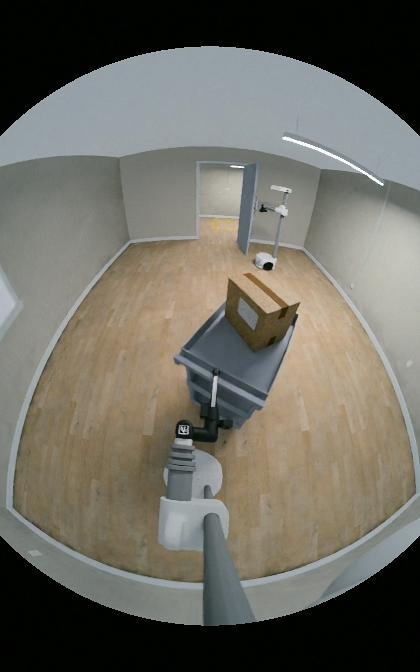

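Call:
move:
  blocking: false
  r1: {"joints":{"gripper_m":0.1}}

Call:
wait:
  seconds: 2.5

Call:
move:
  blocking: false
  r1: {"base":{"translate_m":-0.1},"joints":{"arm_m":0.0},"pace":"slow"}

Call:
wait:
  seconds: 2.5
  cameras: ["r1_head_camera"]

Scene clock: 1291.20 s.
move: r1 moving
r1.base_odometry: x=-5.141 y=+3.106 heading=-0.244
r1.turned_by_wheels: +0.000
r1.turned_by_imu: +0.000
r1.base_tilt: forward=-1.6 right=+1.3
r1.lidar_m: 0.47 2.99 2.09 2.01 1.65 1.15 1.08 1.13 1.53 2.72 2.76 0.41
r1.base_status: not commanded
r1.joint_positions: lift_m=+0.678 arm_m=+0.042 wrist_yaw_rad=-0.002 wrist_pitch_rad=+0.002 wrist_roll_rad=+1.568 gripper_m=-0.004
r1.joint_status: gripper_m moving
r1.measured_speeds: all 0
r1.motor_effort: lift_m=+24(24) arm_m=-2(4) wheel_0=-7(8) wheel_1=-2(3) wheel_2=-1(1)
r1.servo_current: wrist_yaw_rad=46(59) wrist_pitch_rad=39(52) wrist_roll_rad=52(65) gripper_m=85(85)
r1.contact_limits: arm_m 0.1; translate_m 0.6
r1.hand_pose: x=+0.5011 y=-0.0881 z=+0.8552 quat_wxyz=(+0.708, +0.706, +0.000, -0.002) (m; r1's base frame)
r1.wrist_depth_mm: - 410 399 111 168 - - / - 397 404 121 180 - - / - 500 477 186 192 - - / - - 597 - 205 - - / - - - 155 225 1808 - / - - 205 182 236 1808 1336 / - - 182 145 143 1576 1255
r2: as last shown
r2.turned_by_imu: +0.000
r2.lidar_m: 0.50 2.15 3.20 3.42 2.32 4.38 2.08 1.53 1.49 1.62 1.45 1.07
r2.motor_effort: lift_m=+20(20) arm_m=-6(6) wheel_0=-4(4) wheel_1=-6(6) wheel_2=+18(18)
r2.servo_current: wrist_yaw_rad=39(59) wrist_pitch_rad=46(46) wrist_roll_rad=46(59) gripper_m=72(72)
r2.contact_limits: strafe_m 0.9
r2.wrist_depth_mm: 158 167 220 163 - - - / 166 173 222 165 - - - / 168 173 222 167 - - - / 170 174 232 166 - - - / - 179 232 169 - - - / - 173 186 170 177 - - / - 143 213 - - - -
pictures: none

Scene clock: 1292.70 s.
earlier move: r1 done
r1.base_odometry: x=-5.141 y=+3.106 heading=-0.244
r1.turned_by_wheels: +0.000
r1.turned_by_imu: +0.000
r1.base_tilt: forward=-1.6 right=+1.3
r1.lidar_m: 0.47 3.06 2.09 2.02 1.61 1.14 1.08 1.12 1.53 2.71 2.77 0.42
r1.base_status: not commanded
r1.joint_positions: lift_m=+0.678 arm_m=+0.042 wrist_yaw_rad=-0.002 wrist_pitch_rad=+0.002 wrist_roll_rad=+1.568 gripper_m=+0.100
r1.joint_status: all done
r1.measured_speeds: all 0
r1.motor_effort: lift_m=+24(24) arm_m=+3(4) wheel_0=-7(8) wheel_1=-2(3) wheel_2=-1(1)
r1.servo_current: wrist_yaw_rad=39(59) wrist_pitch_rad=52(52) wrist_roll_rad=39(72) gripper_m=46(117)
r1.contact_limits: arm_m 0.1; translate_m 0.6
r1.hand_pose: x=+0.5011 y=-0.0881 z=+0.8552 quat_wxyz=(+0.708, +0.706, +0.000, -0.002) (m; r1's base frame)
r1.wrist_depth_mm: - 415 404 112 170 - - / - 402 407 121 181 - - / - 496 477 188 194 - - / - - 591 - 207 - - / - - - 217 225 1708 - / - - 208 184 237 1756 1229 / - - - 148 141 1537 1255
r2.base_odometry: x=-2.291 y=-2.161 heading=-1.204
r2.turned_by_wheels: +0.000
r2.turned_by_imu: +0.000
r2.base_tilt: forward=-0.6 right=+0.1
r2.lidar_m: 0.48 2.20 3.23 3.40 2.33 4.37 2.10 1.57 1.52 1.60 1.48 1.02
r2.base_status: not commanded
r2.joint_positions: lift_m=+0.890 arm_m=+0.120 wrist_yaw_rad=+0.006 wrist_pitch_rad=+0.002 wrist_roll_rad=+0.000 gripper_m=-0.024
r2.joint_status: not commanded
r2.measured_speeds: all 0
r2.motor_effort: lift_m=+20(20) arm_m=-5(6) wheel_0=-3(4) wheel_1=-6(6) wheel_2=+18(18)
r2.servo_current: wrist_yaw_rad=46(65) wrist_pitch_rad=39(46) wrist_roll_rad=39(59) gripper_m=65(78)
r2.contact_limits: strafe_m 0.9
r2.hand_pose: x=+0.5799 y=-0.0857 z=+1.0676 quat_wxyz=(+1.000, +0.000, +0.001, +0.003) (m; r2's base frame)
r2.wrist_depth_mm: 159 167 221 164 - - - / 166 172 221 165 - - - / 168 172 221 166 - - - / 170 174 231 167 - - - / - 180 231 169 - - - / - 174 186 171 177 - - / - 143 214 - - - -
wait: 1.50 of 2.5 s (r1 has come to rest)
pictures: none

Scene clock: 1293.20 s.
move: r1 moving
r1.base_odometry: x=-5.153 y=+3.109 heading=-0.244
r1.turned_by_wheels: +0.000
r1.turned_by_imu: +0.000
r1.base_tilt: forward=-1.6 right=+1.2
r1.lidar_m: 0.48 3.02 2.08 2.01 1.61 1.12 1.08 1.11 1.48 2.70 2.76 0.42
r1.base_status: translate_m moving
r1.joint_positions: lift_m=+0.678 arm_m=+0.029 wrist_yaw_rad=-0.002 wrist_pitch_rad=+0.002 wrist_roll_rad=+1.568 gripper_m=+0.100
r1.joint_status: arm_m moving
r1.measured_speeds: translate_m=-0.048 strafe_m=+0.000 rotate_rad=+0.000 lift_m=+0.000 arm_m=-0.049 wrist_yaw_rad=+0.000 wrist_pitch_rad=+0.000 wrist_roll_rad=+0.000
r1.motor_effort: lift_m=+22(24) arm_m=-5(6) wheel_0=-3(8) wheel_1=-4(5) wheel_2=+5(6)
r1.servo_current: wrist_yaw_rad=59(72) wrist_pitch_rad=39(46) wrist_roll_rad=39(52) gripper_m=33(46)
r1.hand_pose: x=+0.4886 y=-0.0880 z=+0.8554 quat_wxyz=(+0.708, +0.706, +0.000, -0.001) (m; r1's base frame)
r1.wrist_depth_mm: - 407 410 181 185 - - / - 427 433 196 199 - - / - - 530 211 216 - - / - - 654 228 233 1921 - / - - - 247 253 1808 - / - - 215 - 193 1537 1308 / - - - 141 353 1464 1182
r2: as last shown
r2.lidar_m: 0.48 2.14 3.21 3.41 2.34 4.38 2.07 1.58 1.51 1.60 1.48 1.08
r2.motor_effort: lift_m=+20(20) arm_m=-6(6) wheel_0=-3(4) wheel_1=-6(6) wheel_2=+18(18)
r2.servo_current: wrist_yaw_rad=52(65) wrist_pitch_rad=39(46) wrist_roll_rad=39(52) gripper_m=72(72)
r2.contact_limits: strafe_m 0.9
r2.wrist_depth_mm: 159 167 221 164 - - - / 166 173 221 165 - - - / 168 173 222 166 - - - / 170 174 232 167 - - - / - 179 232 169 - - - / - 174 186 171 176 - - / - 143 213 - - - -
pictures: none

Scene clock: 1294.97 s.
earlier move: r1 done
r1.base_odometry: x=-5.238 y=+3.130 heading=-0.244
r1.turned_by_wheels: +0.000
r1.turned_by_imu: +0.000
r1.base_tilt: forward=-1.6 right=+1.2
r1.lidar_m: 0.53 2.97 2.10 2.01 1.49 1.05 0.99 1.03 1.39 2.72 2.77 0.50
r1.base_status: done
r1.joint_positions: lift_m=+0.678 arm_m=+0.000 wrist_yaw_rad=-0.002 wrist_pitch_rad=+0.002 wrist_roll_rad=+1.568 gripper_m=+0.100
r1.joint_status: all done
r1.measured_speeds: all 0
r1.motor_effort: lift_m=+22(24) arm_m=-5(7) wheel_0=-5(8) wheel_1=-4(7) wheel_2=+1(7)
r1.servo_current: wrist_yaw_rad=52(72) wrist_pitch_rad=46(52) wrist_roll_rad=39(72) gripper_m=39(52)
r1.hand_pose: x=+0.4592 y=-0.0880 z=+0.8554 quat_wxyz=(+0.708, +0.706, +0.000, -0.001) (m; r1's base frame)
r1.wrist_depth_mm: - - 559 224 289 - - / - - 530 240 307 - - / - - 621 262 334 - - / - - - 290 - - - / - - - - - 1863 - / - - 215 - 193 1499 - / - - - 144 477 1708 1182
r2.base_odometry: x=-2.291 y=-2.161 heading=-1.204
r2.turned_by_wheels: +0.000
r2.turned_by_imu: +0.000
r2.base_tilt: forward=-0.6 right=+0.1
r2.lidar_m: 0.49 2.15 3.22 3.43 2.34 4.34 2.08 1.56 1.50 1.63 1.46 1.05
r2.base_status: not commanded
r2.joint_positions: lift_m=+0.890 arm_m=+0.120 wrist_yaw_rad=+0.006 wrist_pitch_rad=+0.002 wrist_roll_rad=+0.000 gripper_m=-0.024
r2.joint_status: not commanded
r2.measured_speeds: all 0
r2.motor_effort: lift_m=+20(20) arm_m=-5(6) wheel_0=-4(4) wheel_1=-6(6) wheel_2=+18(18)
r2.servo_current: wrist_yaw_rad=52(65) wrist_pitch_rad=39(46) wrist_roll_rad=39(59) gripper_m=72(78)
r2.contact_limits: strafe_m 0.9
r2.hand_pose: x=+0.5799 y=-0.0857 z=+1.0676 quat_wxyz=(+1.000, +0.000, +0.001, +0.003) (m; r2's base frame)
r2.wrist_depth_mm: 159 167 220 164 - - - / 166 173 222 165 - - - / 168 173 222 167 - - - / 170 174 232 167 - - - / - 179 231 169 - - - / - 174 187 171 176 - - / - 143 214 - - - -
wait: 1.77 of 2.5 s (r1 has come to rest)
pictures: r1_head_camera
Images, in order (width x height): r1_head_camera 420x560.

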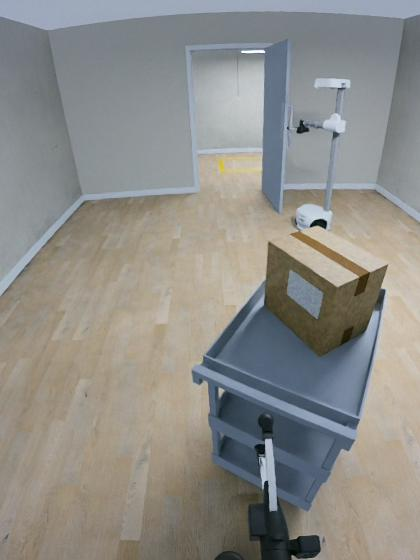

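Call:
move:
  blocking: false
  r1: {"base":{"translate_m":0.06,"strafe_m":0.223},"joints":{"wrist_roll_rad":0.0,"gripper_m":0.141}}

Call:
wait:
  seconds: 3

Call:
move:
  blocking: false
  r1: {"base":{"rotate_rad":-0.39}}

Call:
wait:
  seconds: 3
  cameras: ["r1_head_camera","r1_wrist_camera"]

Scene clock: 1304.93 s.
move: r1 moving
r1.base_odometry: x=-5.223 y=+3.159 heading=-0.245
r1.turned_by_wheels: +0.000
r1.turned_by_imu: +0.000
r1.base_tilt: forward=-1.6 right=+1.3
r1.lidar_m: 0.52 2.94 2.06 1.98 1.49 1.07 0.98 1.04 1.41 2.74 2.83 0.50
r1.base_status: translate_m moving; strafe_m moving
r1.joint_positions: lift_m=+0.678 arm_m=+0.000 wrist_yaw_rad=-0.002 wrist_pitch_rad=+0.002 wrist_roll_rad=+0.990 gripper_m=+0.115
r1.joint_status: wrist_roll_rad moving; gripper_m moving
r1.measured_speeds: translate_m=+0.032 strafe_m=+0.122 rotate_rad=-0.003 lift_m=+0.000 arm_m=+0.000 wrist_yaw_rad=+0.000 wrist_pitch_rad=+0.000 wrist_roll_rad=-1.817
r1.motor_effort: lift_m=+22(22) arm_m=-5(5) wheel_0=-8(10) wheel_1=+9(10) wheel_2=-4(4)
r1.servo_current: wrist_yaw_rad=59(65) wrist_pitch_rad=39(46) wrist_roll_rad=98(124) gripper_m=78(78)
r1.hand_pose: x=+0.4592 y=-0.0880 z=+0.8554 quat_wxyz=(+0.880, +0.475, +0.000, -0.001) (m; r1's base frame)
r1.wrist_depth_mm: - - - 525 559 - 259 / - - - 569 512 282 - / - - - 676 262 303 - / - - - - 330 - - / - - - 397 382 - - / - - 218 394 198 - - / - - - 137 1808 597 -
r2: as last shown
r2.lidar_m: 0.48 2.16 3.23 3.41 2.33 4.35 2.08 1.56 1.50 1.61 1.47 1.07
r2.motor_effort: lift_m=+20(20) arm_m=-6(6) wheel_0=-4(4) wheel_1=-6(6) wheel_2=+18(18)
r2.servo_current: wrist_yaw_rad=59(65) wrist_pitch_rad=46(46) wrist_roll_rad=52(52) gripper_m=72(72)
r2.contact_limits: strafe_m 0.9
r2.wrist_depth_mm: 159 167 220 163 - - - / 166 173 223 165 - - - / 168 173 222 166 - - - / 170 174 231 167 - - - / - 179 232 169 - - - / - 174 187 171 176 - - / - 143 215 - - - -
pictures: none

Scene clock: 1306.60 s.
earlier move: r1 done
r1.base_odometry: x=-5.126 y=+3.332 heading=-0.245
r1.turned_by_wheels: +0.000
r1.turned_by_imu: +0.001
r1.base_tilt: forward=-1.6 right=+1.3
r1.lidar_m: 0.60 2.67 1.88 1.80 1.58 1.10 1.05 1.11 1.48 2.94 0.59 0.56
r1.base_status: done
r1.joint_positions: lift_m=+0.678 arm_m=+0.000 wrist_yaw_rad=-0.002 wrist_pitch_rad=+0.002 wrist_roll_rad=+0.002 gripper_m=+0.141
r1.joint_status: all done
r1.measured_speeds: all 0
r1.motor_effort: lift_m=+22(22) arm_m=-5(5) wheel_0=+0(11) wheel_1=+0(11) wheel_2=-1(4)
r1.servo_current: wrist_yaw_rad=46(65) wrist_pitch_rad=46(52) wrist_roll_rad=39(124) gripper_m=39(98)
r1.hand_pose: x=+0.4592 y=-0.0880 z=+0.8554 quat_wxyz=(+1.000, +0.001, +0.001, -0.001) (m; r1's base frame)
r1.wrist_depth_mm: - - - - - - - / - - - - - - 569 / - - - - - 668 554 / - - - - - 676 559 / - - - - 477 661 - / - 208 - - 351 195 - / - - - 144 1708 741 -
r2.base_odometry: x=-2.291 y=-2.161 heading=-1.204
r2.turned_by_wheels: +0.000
r2.turned_by_imu: +0.000
r2.base_tilt: forward=-0.6 right=+0.0
r2.lidar_m: 0.49 2.15 3.24 3.42 2.32 4.39 2.10 1.56 1.51 1.60 1.46 1.04
r2.base_status: not commanded
r2.joint_positions: lift_m=+0.890 arm_m=+0.120 wrist_yaw_rad=+0.006 wrist_pitch_rad=+0.002 wrist_roll_rad=+0.000 gripper_m=-0.024
r2.joint_status: not commanded
r2.measured_speeds: all 0
r2.motor_effort: lift_m=+20(20) arm_m=-6(6) wheel_0=-4(4) wheel_1=-6(6) wheel_2=+18(18)
r2.servo_current: wrist_yaw_rad=46(65) wrist_pitch_rad=39(46) wrist_roll_rad=52(59) gripper_m=72(78)
r2.contact_limits: strafe_m 0.9
r2.hand_pose: x=+0.5799 y=-0.0857 z=+1.0676 quat_wxyz=(+1.000, +0.000, +0.001, +0.003) (m; r2's base frame)
r2.wrist_depth_mm: 159 167 220 164 - - - / 166 173 221 166 - - - / 168 173 222 166 - - - / 170 174 231 166 - - - / - 179 231 169 - - - / - 174 186 170 176 - - / - 143 214 - - - -
wait: 1.67 of 3 s (r1 has come to rest)
pictures: none

Scene clock: 1307.10 s.
move: r1 moving
r1.base_odometry: x=-5.126 y=+3.332 heading=-0.490
r1.turned_by_wheels: -0.245
r1.turned_by_imu: -0.246
r1.base_tilt: forward=-1.6 right=+1.3
r1.lidar_m: 0.55 3.79 2.08 1.80 1.79 1.26 1.05 1.07 1.21 2.13 2.89 0.55
r1.base_status: rotate_rad moving
r1.joint_positions: lift_m=+0.678 arm_m=+0.000 wrist_yaw_rad=-0.002 wrist_pitch_rad=+0.002 wrist_roll_rad=+0.002 gripper_m=+0.141
r1.joint_status: not commanded
r1.measured_speeds: translate_m=+0.001 strafe_m=+0.002 rotate_rad=-0.810 lift_m=+0.000 arm_m=+0.000 wrist_yaw_rad=+0.000 wrist_pitch_rad=+0.000 wrist_roll_rad=+0.000
r1.motor_effort: lift_m=+22(22) arm_m=-5(5) wheel_0=+7(9) wheel_1=+4(7) wheel_2=+4(7)
r1.servo_current: wrist_yaw_rad=33(65) wrist_pitch_rad=46(52) wrist_roll_rad=59(59) gripper_m=39(46)
r1.hand_pose: x=+0.4592 y=-0.0880 z=+0.8554 quat_wxyz=(+1.000, +0.001, +0.001, -0.001) (m; r1's base frame)
r1.wrist_depth_mm: - - - - - - - / - - - - - 597 - / - - - - 676 574 - / - - - - 683 574 661 / - - - - 668 - - / - 208 370 407 192 196 - / - - - 144 - - 1756
r2: as last shown
r2.base_tilt: forward=-0.6 right=+0.1
r2.lidar_m: 0.50 2.16 3.23 3.41 2.32 4.37 2.05 1.56 1.51 1.60 1.48 1.06
r2.motor_effort: lift_m=+20(20) arm_m=-6(6) wheel_0=-3(4) wheel_1=-6(6) wheel_2=+18(18)
r2.servo_current: wrist_yaw_rad=52(65) wrist_pitch_rad=39(46) wrist_roll_rad=52(52) gripper_m=65(78)
r2.contact_limits: strafe_m 0.9
r2.wrist_depth_mm: 159 167 220 164 - - - / 166 173 221 166 - - - / 168 173 223 167 - - - / 170 174 230 167 - - - / - 180 233 169 - - - / - 174 186 170 176 - - / - 143 213 - - - -
pictures: none

Scene clock: 1307.77 s.
earlier move: r1 done
r1.base_odometry: x=-5.126 y=+3.332 heading=-0.634
r1.turned_by_wheels: -0.144
r1.turned_by_imu: -0.145
r1.base_tilt: forward=-1.6 right=+1.3
r1.lidar_m: 0.56 4.71 2.34 1.80 1.79 1.39 1.06 1.02 1.13 1.70 2.91 0.57
r1.base_status: done
r1.joint_positions: lift_m=+0.678 arm_m=+0.000 wrist_yaw_rad=-0.002 wrist_pitch_rad=+0.002 wrist_roll_rad=+0.002 gripper_m=+0.141
r1.joint_status: not commanded
r1.measured_speeds: all 0
r1.motor_effort: lift_m=+22(22) arm_m=-5(5) wheel_0=+3(9) wheel_1=+1(7) wheel_2=+2(7)
r1.servo_current: wrist_yaw_rad=52(65) wrist_pitch_rad=46(52) wrist_roll_rad=39(65) gripper_m=46(46)
r1.hand_pose: x=+0.4592 y=-0.0880 z=+0.8554 quat_wxyz=(+1.000, +0.001, +0.001, -0.001) (m; r1's base frame)
r1.wrist_depth_mm: - - - - - - - / - - - - - - - / - - - 676 668 - - / - - - 676 661 - - / - - - - - - - / - 209 404 397 191 196 - / - 439 1921 136 - 1808 1808
r2.base_odometry: x=-2.291 y=-2.161 heading=-1.204
r2.turned_by_wheels: +0.000
r2.turned_by_imu: +0.000
r2.base_tilt: forward=-0.6 right=+0.1
r2.lidar_m: 0.52 2.16 3.22 3.39 2.34 4.38 2.11 1.55 1.53 1.63 1.47 1.03
r2.base_status: not commanded
r2.joint_positions: lift_m=+0.890 arm_m=+0.120 wrist_yaw_rad=+0.006 wrist_pitch_rad=+0.002 wrist_roll_rad=+0.000 gripper_m=-0.024
r2.joint_status: not commanded
r2.measured_speeds: all 0
r2.motor_effort: lift_m=+20(20) arm_m=-6(6) wheel_0=-4(4) wheel_1=-6(6) wheel_2=+18(18)
r2.servo_current: wrist_yaw_rad=52(65) wrist_pitch_rad=46(46) wrist_roll_rad=39(59) gripper_m=78(78)
r2.contact_limits: strafe_m 0.9
r2.hand_pose: x=+0.5799 y=-0.0857 z=+1.0676 quat_wxyz=(+1.000, +0.000, +0.001, +0.003) (m; r2's base frame)
r2.wrist_depth_mm: 158 167 220 164 - - - / 166 173 221 165 - - - / 168 173 223 166 - - - / 169 174 232 167 - - - / - 180 232 169 - - - / - 174 186 171 176 - - / - 143 213 - - - -
wait: 0.67 of 3 s (r1 has come to rest)
pictures: r1_head_camera, r1_wrist_camera
Images, in order (width x height): r1_head_camera 420x560, r1_wrist_camera 616x392.

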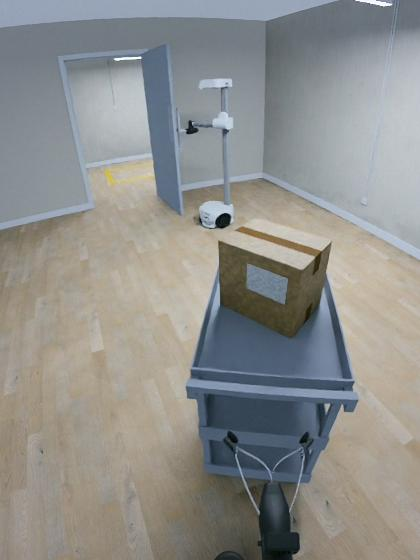

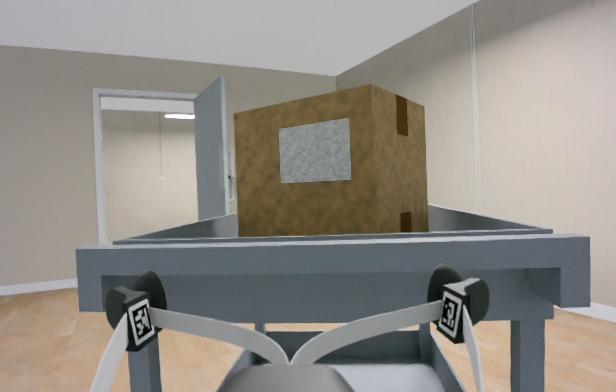

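Call:
move:
  blocking: false
  r1: {"base":{"translate_m":0.16,"strafe_m":-0.034},"joints":{"lift_m":0.667},"pace":"slow"}

Call:
wait:
  seconds: 3
  cameras: ["r1_wrist_camera"]

Call:
move:
  blocking: false
  r1: {"base":{"translate_m":0.2},"pace":"slow","contact_limits":{"translate_m":0.5}}

Call:
wait:
  seconds: 3.5
  cameras: ["r1_head_camera","r1_wrist_camera"]

Scene clock: 1316.67 s.
move: r1 moving
r1.base_odometry: x=-5.118 y=+3.323 heading=-0.634
r1.turned_by_wheels: +0.000
r1.turned_by_imu: +0.000
r1.base_tilt: forward=-1.6 right=+1.3
r1.lidar_m: 0.53 4.70 2.35 1.80 1.80 1.37 1.11 1.06 1.15 1.73 2.90 0.56
r1.base_status: translate_m moving; strafe_m moving
r1.joint_positions: lift_m=+0.668 arm_m=+0.000 wrist_yaw_rad=-0.002 wrist_pitch_rad=+0.002 wrist_roll_rad=+0.002 gripper_m=+0.141
r1.joint_status: lift_m moving
r1.measured_speeds: translate_m=+0.049 strafe_m=-0.010 rotate_rad=+0.003 lift_m=+0.000 arm_m=+0.000 wrist_yaw_rad=+0.000 wrist_pitch_rad=+0.000 wrist_roll_rad=+0.000
r1.motor_effort: lift_m=+12(21) arm_m=-5(5) wheel_0=+6(7) wheel_1=+3(5) wheel_2=-4(7)
r1.servo_current: wrist_yaw_rad=65(65) wrist_pitch_rad=39(46) wrist_roll_rad=52(65) gripper_m=46(46)
r1.hand_pose: x=+0.4592 y=-0.0880 z=+0.8452 quat_wxyz=(+1.000, +0.001, +0.001, -0.001) (m; r1's base frame)
r1.wrist_depth_mm: - - - - - - - / - - - - - - - / - - - 661 661 - - / - - - 676 609 - - / - 480 - - - - - / - 210 183 389 211 196 370 / - 1863 1921 136 - 1756 1708
r2: as last shown
r2.base_tilt: forward=-0.6 right=+0.0
r2.lidar_m: 0.50 2.16 3.22 3.39 2.32 4.39 2.08 1.56 1.51 1.61 1.46 1.05
r2.motor_effort: lift_m=+20(20) arm_m=-6(6) wheel_0=-3(4) wheel_1=-6(6) wheel_2=+18(18)
r2.servo_current: wrist_yaw_rad=46(59) wrist_pitch_rad=39(46) wrist_roll_rad=52(52) gripper_m=78(78)
r2.contact_limits: strafe_m 0.9
r2.wrist_depth_mm: 159 167 220 164 - - - / 166 172 222 165 - - - / 168 174 222 166 - - - / 170 173 232 167 - - - / - 180 232 169 - - - / - 174 186 171 176 - - / - 143 214 - - - -
pictures: none

Scene clock: 1319.07 s.
earlier move: r1 done
r1.base_odometry: x=-5.017 y=+3.210 heading=-0.634
r1.turned_by_wheels: +0.000
r1.turned_by_imu: -0.001
r1.base_tilt: forward=-1.5 right=+1.2
r1.lidar_m: 0.47 0.52 2.47 1.89 1.86 1.60 1.19 1.18 1.28 1.94 2.82 0.48
r1.base_status: done
r1.joint_positions: lift_m=+0.668 arm_m=+0.000 wrist_yaw_rad=-0.002 wrist_pitch_rad=+0.002 wrist_roll_rad=+0.002 gripper_m=+0.141
r1.joint_status: all done
r1.measured_speeds: all 0
r1.motor_effort: lift_m=+13(21) arm_m=+5(5) wheel_0=+3(9) wheel_1=+2(7) wheel_2=-2(10)
r1.servo_current: wrist_yaw_rad=52(65) wrist_pitch_rad=46(46) wrist_roll_rad=52(72) gripper_m=39(52)
r1.hand_pose: x=+0.4590 y=-0.0881 z=+0.8452 quat_wxyz=(+1.000, +0.001, +0.001, -0.001) (m; r1's base frame)
r1.wrist_depth_mm: - - - - - - - / - - - 569 - - - / - - 661 559 634 - - / - - 668 554 591 - - / - 504 - - - - - / 320 195 - - 187 194 - / 343 1863 917 143 854 1756 296
r2.base_odometry: x=-2.291 y=-2.161 heading=-1.204
r2.turned_by_wheels: +0.000
r2.turned_by_imu: +0.000
r2.base_tilt: forward=-0.6 right=+0.1
r2.lidar_m: 0.48 2.16 3.23 3.45 2.24 4.38 2.08 1.57 1.51 1.61 1.47 1.06
r2.base_status: not commanded
r2.joint_positions: lift_m=+0.890 arm_m=+0.120 wrist_yaw_rad=+0.006 wrist_pitch_rad=+0.002 wrist_roll_rad=+0.000 gripper_m=-0.024
r2.joint_status: not commanded
r2.measured_speeds: all 0
r2.motor_effort: lift_m=+20(20) arm_m=-6(6) wheel_0=-3(4) wheel_1=-6(6) wheel_2=+18(18)
r2.servo_current: wrist_yaw_rad=52(65) wrist_pitch_rad=39(46) wrist_roll_rad=46(59) gripper_m=65(78)
r2.contact_limits: strafe_m 0.9
r2.hand_pose: x=+0.5799 y=-0.0857 z=+1.0676 quat_wxyz=(+1.000, +0.000, +0.001, +0.003) (m; r2's base frame)
r2.wrist_depth_mm: 159 167 220 163 - - - / 166 173 221 165 - - - / 168 174 223 167 - - - / 169 174 231 166 - - - / - 179 232 169 - - - / - 174 186 170 177 - - / - 143 214 - - - -
wait: 2.40 of 3 s (r1 has come to rest)
pictures: r1_wrist_camera
Images, in order (width x height): r1_wrist_camera 616x392.

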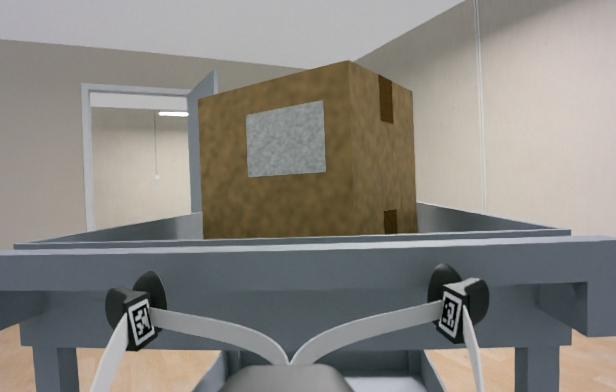

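Scene clock: 1319.57 s.
move: r1 moving
r1.base_odometry: x=-5.007 y=+3.203 heading=-0.634
r1.turned_by_wheels: +0.000
r1.turned_by_imu: +0.000
r1.base_tilt: forward=-1.6 right=+1.3
r1.lidar_m: 0.45 0.50 2.45 1.90 1.90 1.61 1.22 1.19 1.28 1.96 2.82 0.52
r1.base_status: translate_m moving
r1.joint_positions: lift_m=+0.668 arm_m=+0.000 wrist_yaw_rad=-0.002 wrist_pitch_rad=+0.002 wrist_roll_rad=+0.002 gripper_m=+0.141
r1.joint_status: not commanded
r1.measured_speeds: translate_m=+0.048 strafe_m=+0.000 rotate_rad=-0.001 lift_m=+0.000 arm_m=+0.000 wrist_yaw_rad=+0.000 wrist_pitch_rad=+0.000 wrist_roll_rad=+0.000
r1.motor_effort: lift_m=+12(13) arm_m=+4(5) wheel_0=+8(8) wheel_1=+5(6) wheel_2=-8(9)
r1.servo_current: wrist_yaw_rad=46(59) wrist_pitch_rad=39(46) wrist_roll_rad=33(52) gripper_m=46(46)
r1.contact_limits: translate_m 0.5
r1.hand_pose: x=+0.4590 y=-0.0881 z=+0.8452 quat_wxyz=(+1.000, +0.001, +0.001, -0.001) (m; r1's base frame)
r1.wrist_depth_mm: - - - - - - - / - - - 564 - - - / - - 654 559 634 - - / - - 647 559 591 - - / - 504 - - - - - / 312 196 - - 179 194 - / 322 1863 715 140 842 1808 296
r2: as last shown
r2.base_tilt: forward=-0.6 right=+0.0
r2.lidar_m: 0.51 2.16 3.22 3.40 2.25 4.38 2.09 1.56 1.50 1.61 1.45 1.06
r2.motor_effort: lift_m=+20(20) arm_m=-5(6) wheel_0=-4(4) wheel_1=-6(6) wheel_2=+18(18)
r2.servo_current: wrist_yaw_rad=59(59) wrist_pitch_rad=46(46) wrist_roll_rad=46(59) gripper_m=65(78)
r2.contact_limits: strafe_m 0.9
r2.wrist_depth_mm: 159 167 221 164 - - - / 166 172 221 165 - - - / 168 173 223 167 - - - / 170 174 231 167 - - - / - 180 233 170 - - - / - 174 186 171 176 - - / - 143 214 - - - -
pictures: none

Scene clock: 1322.33 s.
earlier move: r1 done
r1.base_odometry: x=-4.856 y=+3.092 heading=-0.634
r1.turned_by_wheels: +0.000
r1.turned_by_imu: -0.001
r1.base_tilt: forward=-1.6 right=+1.3
r1.lidar_m: 0.45 4.40 2.57 1.98 1.94 1.80 1.40 1.36 1.48 2.22 2.72 0.53
r1.base_status: done
r1.joint_positions: lift_m=+0.668 arm_m=+0.000 wrist_yaw_rad=-0.003 wrist_pitch_rad=+0.002 wrist_roll_rad=+0.002 gripper_m=+0.141
r1.joint_status: not commanded
r1.measured_speeds: all 0
r1.motor_effort: lift_m=+12(13) arm_m=+5(5) wheel_0=+4(10) wheel_1=+4(7) wheel_2=-4(12)
r1.servo_current: wrist_yaw_rad=39(72) wrist_pitch_rad=39(52) wrist_roll_rad=65(65) gripper_m=39(46)
r1.contact_limits: translate_m 0.5
r1.hand_pose: x=+0.4589 y=-0.0882 z=+0.8452 quat_wxyz=(+1.000, +0.001, +0.001, -0.001) (m; r1's base frame)
r1.wrist_depth_mm: - - - - - - - / - - - 559 - - - / - - 615 554 - - - / - - 621 544 768 - - / - 500 627 - - - - / - 193 - - 187 197 334 / 287 294 298 144 1808 1863 1661
r2.base_odometry: x=-2.291 y=-2.161 heading=-1.204
r2.turned_by_wheels: +0.000
r2.turned_by_imu: +0.000
r2.base_tilt: forward=-0.6 right=+0.1
r2.lidar_m: 0.50 2.17 3.21 3.40 2.09 4.38 2.07 1.55 1.51 1.63 1.46 1.06
r2.base_status: not commanded
r2.joint_positions: lift_m=+0.890 arm_m=+0.120 wrist_yaw_rad=+0.006 wrist_pitch_rad=+0.002 wrist_roll_rad=+0.000 gripper_m=-0.024
r2.joint_status: not commanded
r2.measured_speeds: all 0
r2.motor_effort: lift_m=+20(20) arm_m=-5(6) wheel_0=-3(4) wheel_1=-6(6) wheel_2=+18(18)
r2.servo_current: wrist_yaw_rad=46(65) wrist_pitch_rad=39(52) wrist_roll_rad=46(65) gripper_m=65(78)
r2.contact_limits: strafe_m 0.9
r2.hand_pose: x=+0.5799 y=-0.0857 z=+1.0676 quat_wxyz=(+1.000, +0.000, +0.001, +0.003) (m; r2's base frame)
r2.wrist_depth_mm: 159 167 220 164 - - - / 166 172 221 165 - - - / 168 173 222 167 - - - / 170 173 231 167 - - - / - 180 232 169 - - - / - 174 186 170 176 - - / - 143 214 - - - -
wait: 2.77 of 3.5 s (r1 has come to rest)
pictures: r1_head_camera, r1_wrist_camera
Images, in order (width x height): r1_head_camera 420x560, r1_wrist_camera 616x392.

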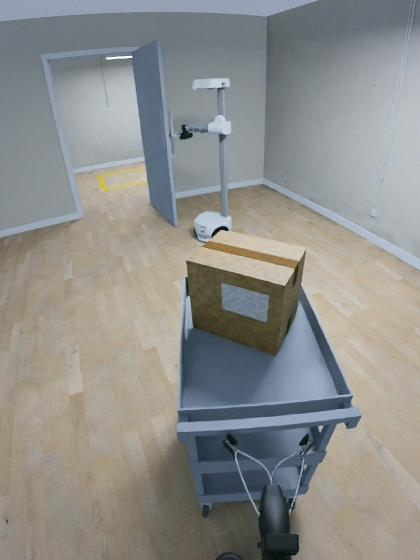

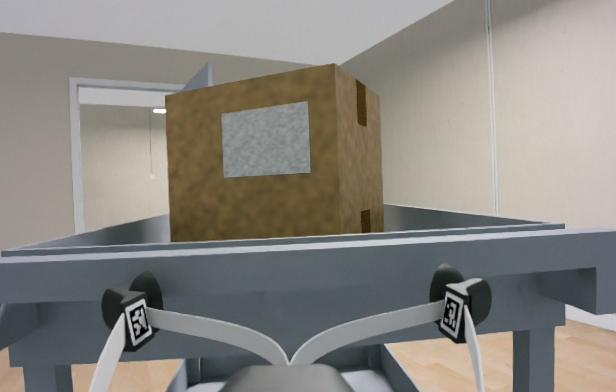

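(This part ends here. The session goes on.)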